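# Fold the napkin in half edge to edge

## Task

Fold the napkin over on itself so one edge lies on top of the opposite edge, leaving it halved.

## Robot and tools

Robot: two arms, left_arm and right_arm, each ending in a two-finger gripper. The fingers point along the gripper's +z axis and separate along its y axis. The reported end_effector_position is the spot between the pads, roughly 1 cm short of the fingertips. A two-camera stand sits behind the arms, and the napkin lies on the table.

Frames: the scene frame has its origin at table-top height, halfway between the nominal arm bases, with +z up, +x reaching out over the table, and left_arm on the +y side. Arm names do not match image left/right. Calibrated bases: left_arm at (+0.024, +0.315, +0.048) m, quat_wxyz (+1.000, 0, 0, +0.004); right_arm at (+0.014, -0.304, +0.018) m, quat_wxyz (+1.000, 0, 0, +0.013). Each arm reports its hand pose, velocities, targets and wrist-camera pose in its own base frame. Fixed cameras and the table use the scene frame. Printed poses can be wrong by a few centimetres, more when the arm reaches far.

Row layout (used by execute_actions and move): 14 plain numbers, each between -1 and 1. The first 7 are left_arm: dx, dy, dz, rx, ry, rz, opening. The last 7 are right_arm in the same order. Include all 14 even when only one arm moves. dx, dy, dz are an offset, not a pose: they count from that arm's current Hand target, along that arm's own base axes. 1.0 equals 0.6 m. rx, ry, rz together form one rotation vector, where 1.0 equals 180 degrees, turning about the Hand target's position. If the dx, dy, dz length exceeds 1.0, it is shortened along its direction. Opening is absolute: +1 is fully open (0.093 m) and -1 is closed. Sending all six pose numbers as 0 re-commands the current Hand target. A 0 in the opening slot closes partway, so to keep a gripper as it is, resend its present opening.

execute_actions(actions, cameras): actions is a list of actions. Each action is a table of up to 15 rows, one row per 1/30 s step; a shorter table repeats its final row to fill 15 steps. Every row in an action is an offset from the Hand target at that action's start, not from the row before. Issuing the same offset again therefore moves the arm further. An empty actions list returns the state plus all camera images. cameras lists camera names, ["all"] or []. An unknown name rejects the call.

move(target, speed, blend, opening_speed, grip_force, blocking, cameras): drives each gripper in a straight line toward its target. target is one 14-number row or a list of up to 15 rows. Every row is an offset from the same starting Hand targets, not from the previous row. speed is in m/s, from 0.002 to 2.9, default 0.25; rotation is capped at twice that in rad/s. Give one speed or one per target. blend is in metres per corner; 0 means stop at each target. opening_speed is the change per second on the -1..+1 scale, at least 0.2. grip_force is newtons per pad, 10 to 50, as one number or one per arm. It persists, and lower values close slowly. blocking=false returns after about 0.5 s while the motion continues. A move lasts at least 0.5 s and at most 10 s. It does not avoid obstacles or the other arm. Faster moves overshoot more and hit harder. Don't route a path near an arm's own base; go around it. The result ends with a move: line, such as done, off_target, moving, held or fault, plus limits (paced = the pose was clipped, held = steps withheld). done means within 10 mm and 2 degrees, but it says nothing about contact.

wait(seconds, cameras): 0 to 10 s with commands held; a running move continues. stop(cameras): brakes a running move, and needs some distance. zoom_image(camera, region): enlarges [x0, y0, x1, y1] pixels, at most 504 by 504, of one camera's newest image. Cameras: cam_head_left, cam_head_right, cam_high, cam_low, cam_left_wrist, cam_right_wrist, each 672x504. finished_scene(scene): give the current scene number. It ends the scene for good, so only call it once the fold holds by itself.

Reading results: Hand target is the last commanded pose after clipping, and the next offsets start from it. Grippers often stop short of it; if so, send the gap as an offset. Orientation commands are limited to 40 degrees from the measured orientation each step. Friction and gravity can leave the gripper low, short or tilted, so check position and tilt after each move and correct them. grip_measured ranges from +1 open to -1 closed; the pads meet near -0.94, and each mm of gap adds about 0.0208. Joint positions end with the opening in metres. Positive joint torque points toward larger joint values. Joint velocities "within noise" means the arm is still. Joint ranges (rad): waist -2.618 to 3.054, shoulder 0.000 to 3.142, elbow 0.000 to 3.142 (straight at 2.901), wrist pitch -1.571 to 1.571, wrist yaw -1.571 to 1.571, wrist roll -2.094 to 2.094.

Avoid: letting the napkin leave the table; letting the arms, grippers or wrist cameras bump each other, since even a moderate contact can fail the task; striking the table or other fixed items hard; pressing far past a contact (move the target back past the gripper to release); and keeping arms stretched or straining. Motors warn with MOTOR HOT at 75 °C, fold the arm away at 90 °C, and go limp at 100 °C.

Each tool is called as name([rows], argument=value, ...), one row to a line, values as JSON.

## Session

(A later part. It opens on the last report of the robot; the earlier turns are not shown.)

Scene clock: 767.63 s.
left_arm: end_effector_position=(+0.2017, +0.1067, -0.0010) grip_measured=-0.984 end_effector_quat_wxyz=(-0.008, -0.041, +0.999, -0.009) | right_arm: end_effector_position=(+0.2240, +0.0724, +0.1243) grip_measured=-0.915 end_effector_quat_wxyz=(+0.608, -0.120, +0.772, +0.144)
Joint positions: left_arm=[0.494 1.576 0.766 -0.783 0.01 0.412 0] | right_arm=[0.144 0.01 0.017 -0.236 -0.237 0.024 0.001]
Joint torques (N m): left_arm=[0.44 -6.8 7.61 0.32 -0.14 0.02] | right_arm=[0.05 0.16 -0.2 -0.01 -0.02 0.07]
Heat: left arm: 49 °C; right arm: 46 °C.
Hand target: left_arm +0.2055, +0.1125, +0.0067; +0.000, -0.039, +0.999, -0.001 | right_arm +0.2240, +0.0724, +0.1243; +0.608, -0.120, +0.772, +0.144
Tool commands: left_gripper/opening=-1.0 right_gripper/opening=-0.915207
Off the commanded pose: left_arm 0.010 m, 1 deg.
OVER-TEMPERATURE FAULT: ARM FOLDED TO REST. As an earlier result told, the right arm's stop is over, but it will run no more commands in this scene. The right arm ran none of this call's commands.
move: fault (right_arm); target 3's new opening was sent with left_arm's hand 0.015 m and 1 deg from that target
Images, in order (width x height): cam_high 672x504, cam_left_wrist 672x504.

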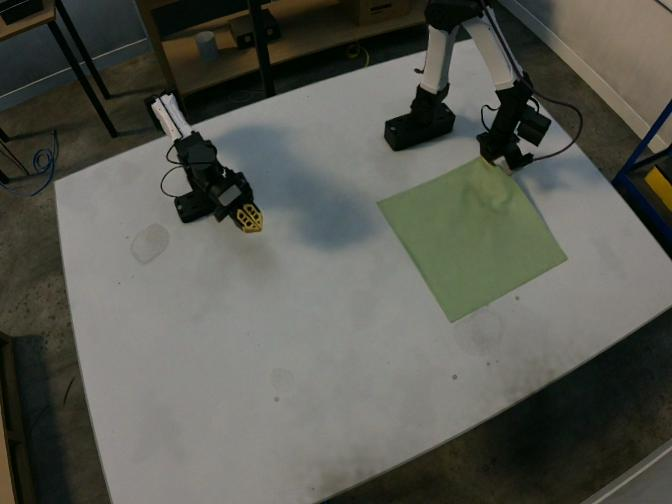

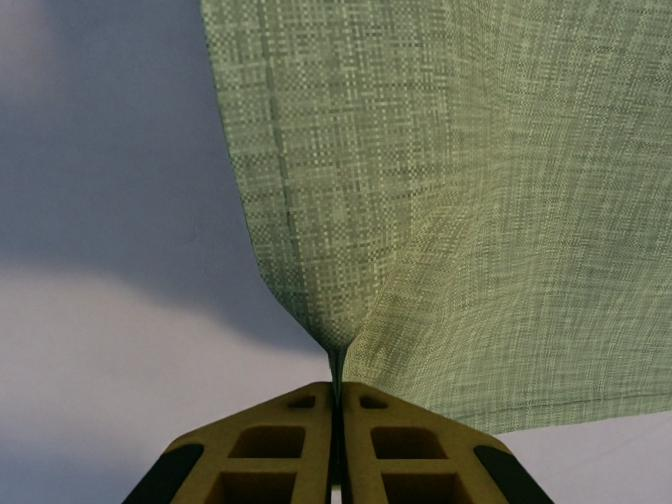

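move([
  [0.0018,-0.0563,0.08,0,0,0,-1,0,0,0,0,0,0,-1],
  [0.0055,-0.169,0.138,0,0,0,-1,0,0,0,0,0,0,-1],
  [0.0092,-0.2817,0.155,0,0,0,-1,0,0,0,0,0,0,-1],
  [0.0128,-0.3943,0.138,0,0,0,-1,0,0,0,0,0,0,-1],
  [0.0161,-0.4957,0.072,0,0,0,-1,0,0,0,0,0,0,-1],
  [0.0178,-0.5464,0.005,0,0,0,-1,0,0,0,0,0,0,-1],
  [0.0183,-0.5633,-0.045,0,0,0,-1,0,0,0,0,0,0,-1],
], speed=0.15, blend=0.02, cameras=["cam_high","cam_left_wrist","cam_head_left","cam_low"])

zoom_image(camera="cam_high", region=[340, 100, 590, 350])

zoom_image(camera="cam_low", region=[190, 180, 440, 330])

Scene clock: 812.93 s.
left_arm: end_effector_position=(+0.2150, -0.2223, -0.0178) grip_measured=-0.984 end_effector_quat_wxyz=(-0.005, -0.035, +0.999, +0.001) | right_arm: end_effector_position=(+0.2240, +0.0724, +0.1243) grip_measured=-0.915 end_effector_quat_wxyz=(+0.608, -0.120, +0.772, +0.144)
Joint positions: left_arm=[-0.799 1.884 1.055 -0.75 0.006 -0.868 0] | right_arm=[0.144 0.01 0.017 -0.236 -0.237 0.024 0.001]
Joint torques (N m): left_arm=[-0.62 -7.56 5.91 0.63 -0.17 -0.2] | right_arm=[0.08 0.18 -0.2 0 -0.02 0.09]
Heat: left arm: 49 °C; right arm: 45 °C.
Hand target: left_arm +0.2163, -0.2255, -0.0204; +0.000, -0.039, +0.999, +0.000 | right_arm +0.2240, +0.0724, +0.1243; +0.608, -0.120, +0.772, +0.144
Tool commands: left_gripper/opening=-1.0 right_gripper/opening=-0.915207
Off the commanded pose: left_arm 0.004 m, 1 deg.
OVER-TEMPERATURE FAULT: ARM FOLDED TO REST. As an earlier result told, the right arm's stop is over, but it will run no more commands in this scene. The right arm ran none of this call's commands.
move: fault (right_arm); blend cut to 0.0158 m at target 6
Images, in order (width x height): cam_head_left 672x504, cam_high 672x504, cam_low 672x504, cam_left_wrist 672x504.

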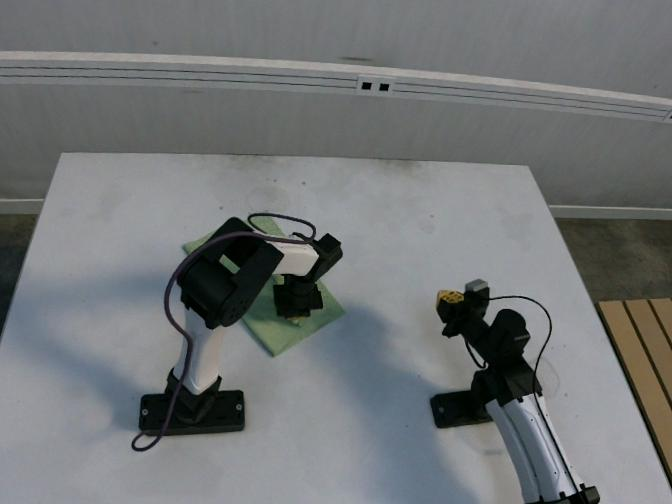

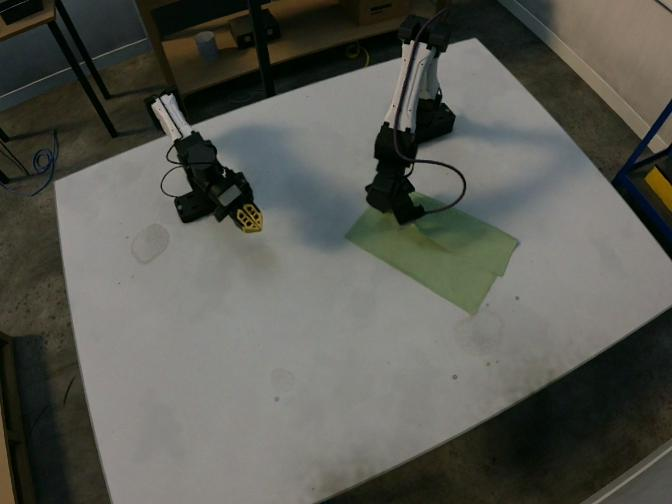

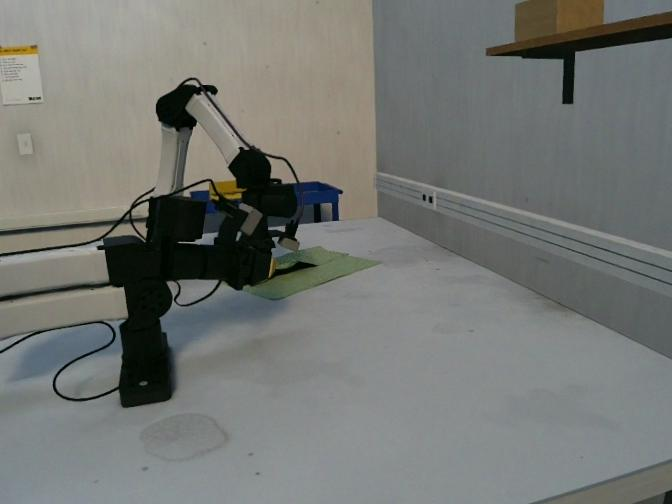

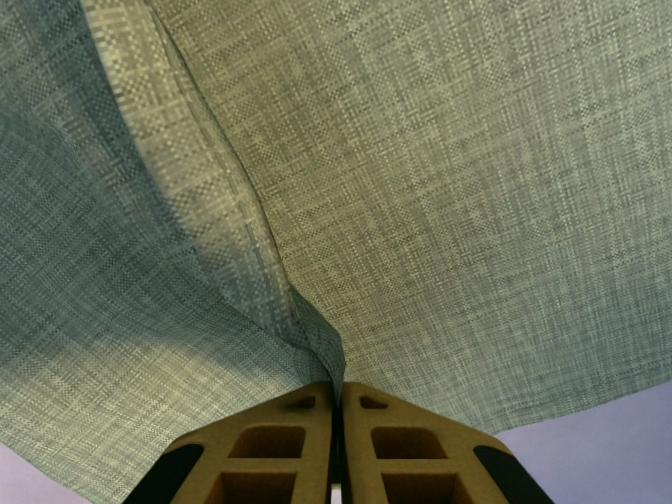

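Scaled by 2.016 from the camera's 672x504 image, which has a finer 960x720 frame.

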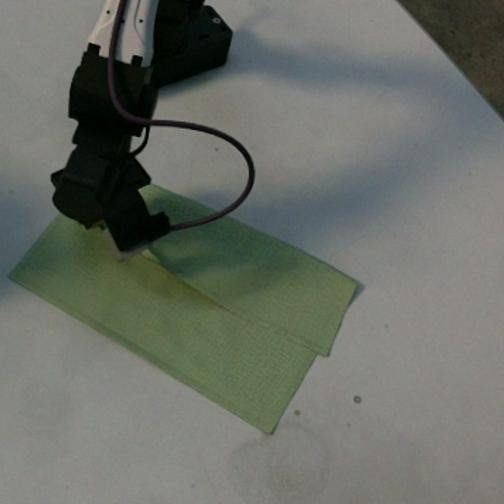

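Scaled by 2.016 from the camera's 672x504 image, which has a finer 960x720 frame.

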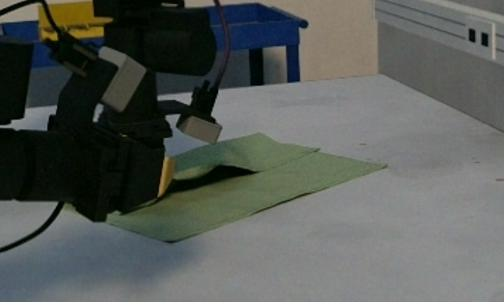

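move([
  [0.008,-0.025,0.15,0,0,0.03,-1,0,0,0,0,0,0,-1],
  [0.042,-0.092,0.208,0,0,0.1,-1,0,0,0,0,0,0,-1],
  [0.078,-0.175,0.15,0,0,0.1667,-1,0,0,0,0,0,0,-1],
  [0.078,-0.182,-0.013,0,0,0.1667,-1,0,0,0,0,0,0,-1],
], speed=0.12, blend=0.02, cameras=["cam_high","cam_left_wrist","cam_head_left","cam_low"])

zoom_image(camera="cam_high", region=[320, 140, 570, 370])

zoom_image(camera="cam_low", region=[190, 180, 440, 330])

Scene clock: 851.50 s.
left_arm: end_effector_position=(+0.2657, -0.3343, -0.0211) grip_measured=-0.984 end_effector_quat_wxyz=(-0.001, -0.292, +0.956, -0.005) | right_arm: end_effector_position=(+0.2240, +0.0724, +0.1243) grip_measured=-0.915 end_effector_quat_wxyz=(+0.608, -0.120, +0.772, +0.144)
Joint positions: left_arm=[-0.897 2.275 1.655 -0.944 0.006 -1.49 0] | right_arm=[0.144 0.01 0.017 -0.236 -0.237 0.024 0.001]
Joint torques (N m): left_arm=[-0.65 -11.12 5.55 0.65 -0.2 -0.21] | right_arm=[0.09 0.16 -0.24 0 -0.02 0.08]
Heat: left arm: 50 °C; right arm: 44 °C.
Hand target: left_arm +0.2631, -0.3347, -0.0283; +0.000, -0.296, +0.955, +0.000 | right_arm +0.2240, +0.0724, +0.1243; +0.608, -0.120, +0.772, +0.144
Tool commands: left_gripper/opening=-1.0 right_gripper/opening=-0.915207
Off the commanded pose: left_arm 0.008 m, 1 deg.
OVER-TEMPERATURE FAULT: ARM FOLDED TO REST. As an earlier result told, the right arm's stop is over, but it will run no more commands in this scene. The right arm ran none of this call's commands.
move: fault (right_arm)
Images, in order (width x height): cam_head_left 672x504, cam_high 672x504, cam_low 672x504, cam_left_wrist 672x504.

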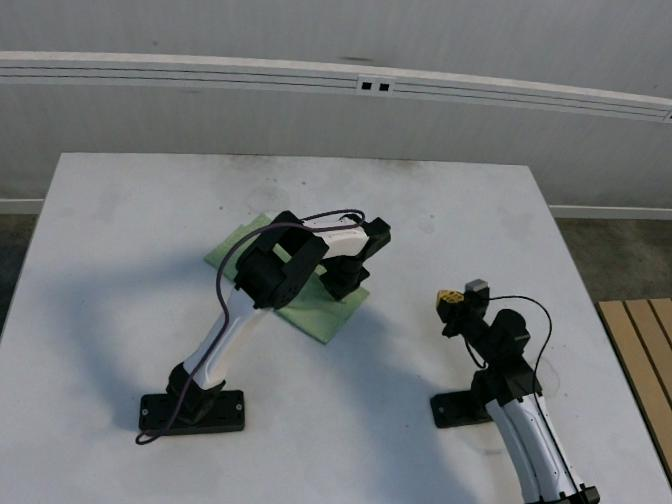

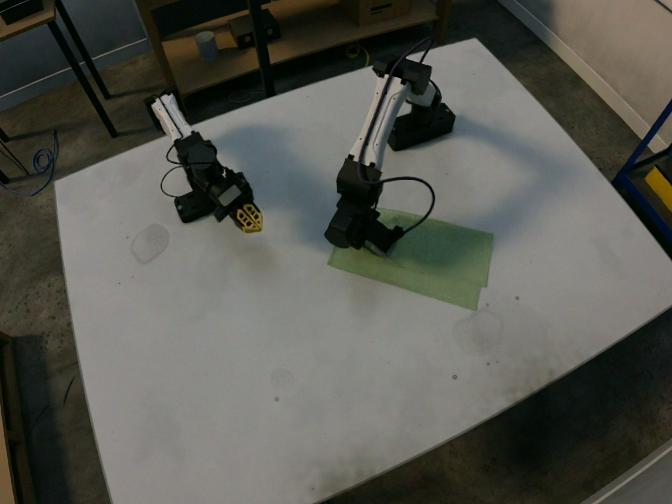

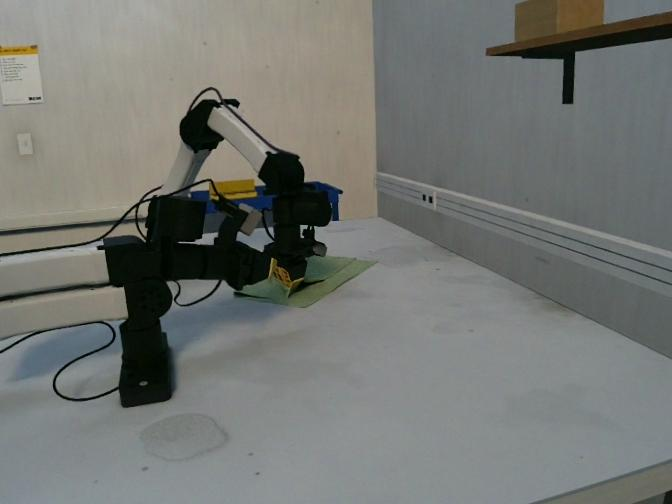

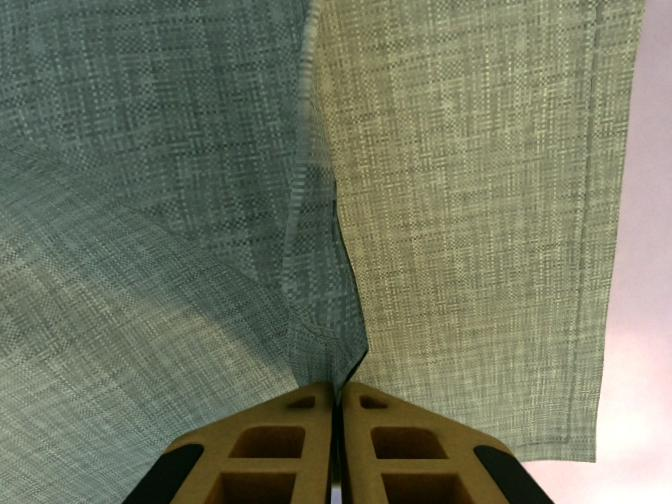

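Scaled by 2.016 from the camera's 672x504 image, which has a finer 960x720 frame.

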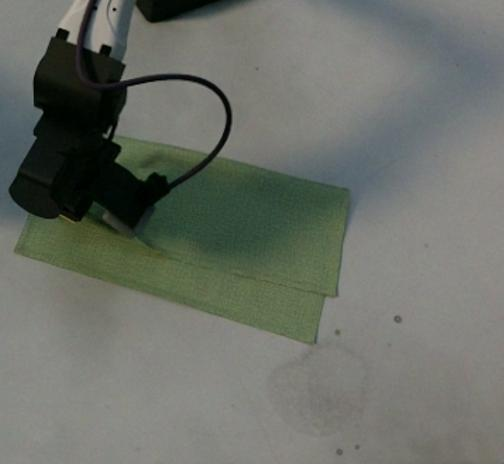

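Scaled by 2.016 from the camera's 672x504 image, which has a finer 960x720 frame.

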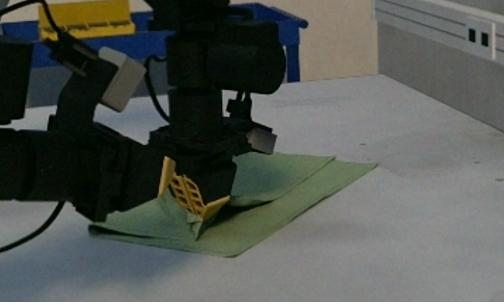

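move([
  [0.015,-0.015,0.125,0,0,0.01,-1,0,0,0,0,0,0,-1],
  [0.0967,-0.105,0.125,0,0,0.044,-1,0,0,0,0,0,0,-1],
  [0.0967,-0.105,-0.003,0,0,0.044,-1,0,0,0,0,0,0,-1],
  [0.0967,-0.105,-0.003,0,0,0.044,-0.4,0,0,0,0,0,0,-1],
  [0.0967,-0.105,0.13,0,0,0.044,-0.4,0,0,0,0,0,0,-1],
  [0.0,0.3,0.2,0,0,-0.08,-0.4,0,0,0,0,0,0,-1],
], speed=[0.15,0.15,0.12,0.1,0.15,0.3], blend=[0.02,0.02,0,0,0.03,0], opening_speed=1.0, cameras=["cam_high","cam_left_wrist","cam_head_left","cam_low"])

zoom_image(camera="cam_high", region=[300, 140, 550, 390])

zoom_image(camera="cam_head_left", region=[190, 180, 440, 370])

Scene clock: 917.57 s.
left_arm: end_effector_position=(+0.2630, -0.1546, +0.0894) grip_measured=-0.403 end_effector_quat_wxyz=(-0.006, -0.180, +0.984, +0.010) | right_arm: end_effector_position=(+0.2240, +0.0724, +0.1243) grip_measured=-0.915 end_effector_quat_wxyz=(+0.608, -0.120, +0.772, +0.144)
Joint positions: left_arm=[-0.535 1.729 1.32 -1.183 -0.007 -0.896 0.026] | right_arm=[0.144 0.01 0.017 -0.236 -0.237 0.024 0.001]
Joint torques (N m): left_arm=[0.17 -9.44 5.53 0.58 -0.05 0.03] | right_arm=[0.1 0.21 -0.21 0 -0.02 0.09]
Motor temperatures (°C): left_arm=[27 55 40 26 23 27 27] | right_arm=[26 42 35 29 26 25 25]
Heat: left arm: 55 °C; right arm: 42 °C.
Hand target: left_arm +0.2631, -0.1547, +0.0917; +0.000, -0.174, +0.985, +0.000 | right_arm +0.2240, +0.0724, +0.1243; +0.608, -0.120, +0.772, +0.144
Tool commands: left_gripper/opening=-0.4 right_gripper/opening=-0.915207
Off the commanded pose: left_arm 0.002 m, 1 deg.
OVER-TEMPERATURE FAULT: ARM FOLDED TO REST. As an earlier result told, the right arm's stop is over, but it will run no more commands in this scene. The right arm ran none of this call's commands.
move: fault (right_arm)
Images, in order (width x height): cam_head_left 672x504, cam_high 672x504, cam_low 672x504, cam_left_wrist 672x504.

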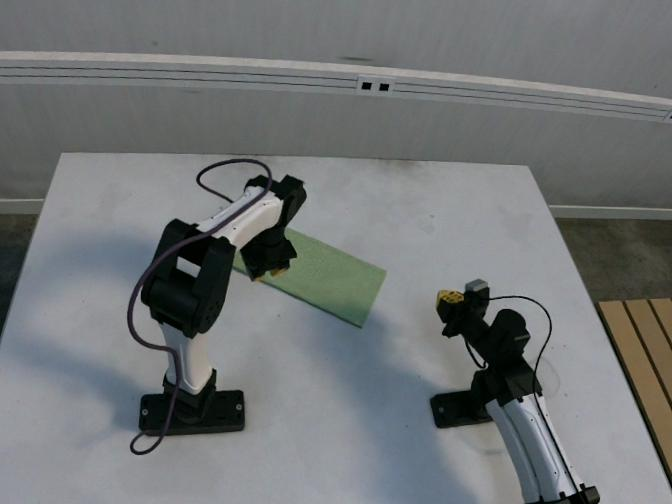

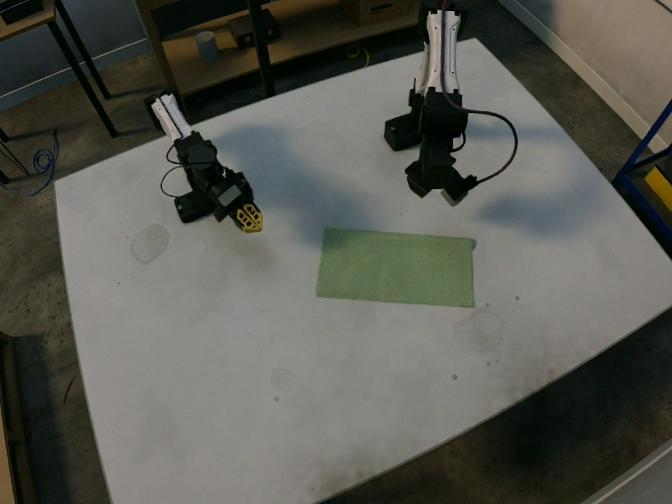

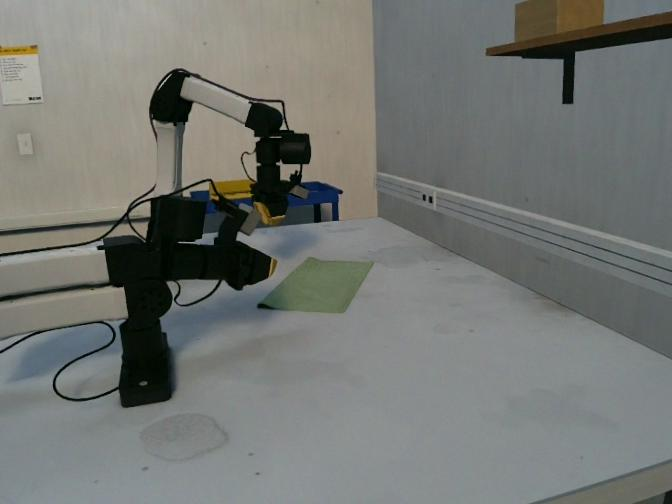

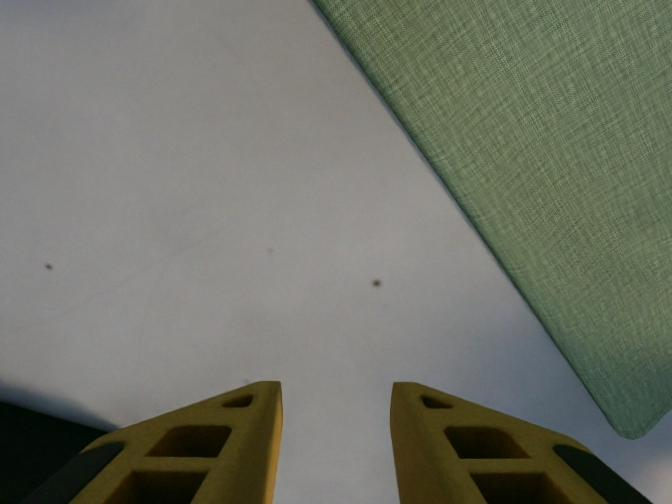

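Scaled by 2.016 from the camera's 672x504 image, which has a finer 960x720 frame.

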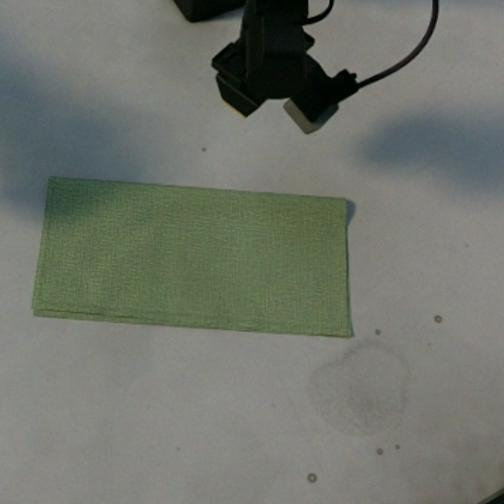

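Scaled by 2.016 from the camera's 672x504 image, which has a finer 960x720 frame.

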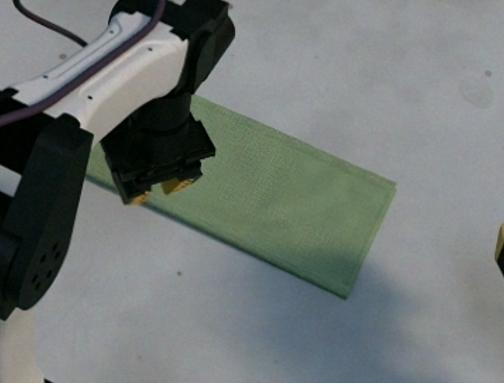

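zoom_image(camera="cam_high", region=[310, 260, 400, 320])

zoom_image(camera="cam_high", region=[410, 220, 500, 320])

Scaled by 5.600 from the camera's 672x504 image, which has a finer 960x720 frame.

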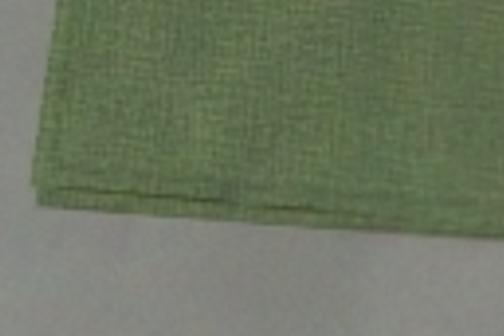

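Scaled by 5.040 from the camera's 672x504 image, which has a finer 960x720 frame.

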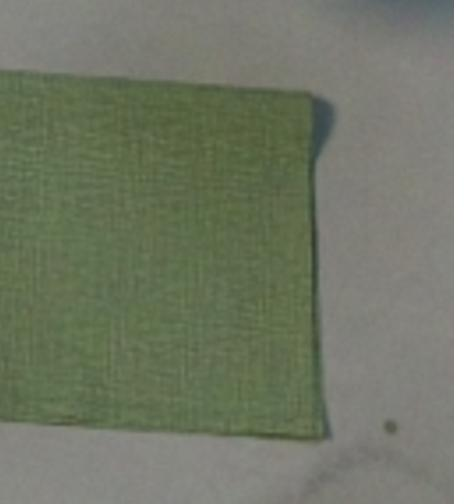

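finished_scene(scene=1)

The scene is finished: the task was done.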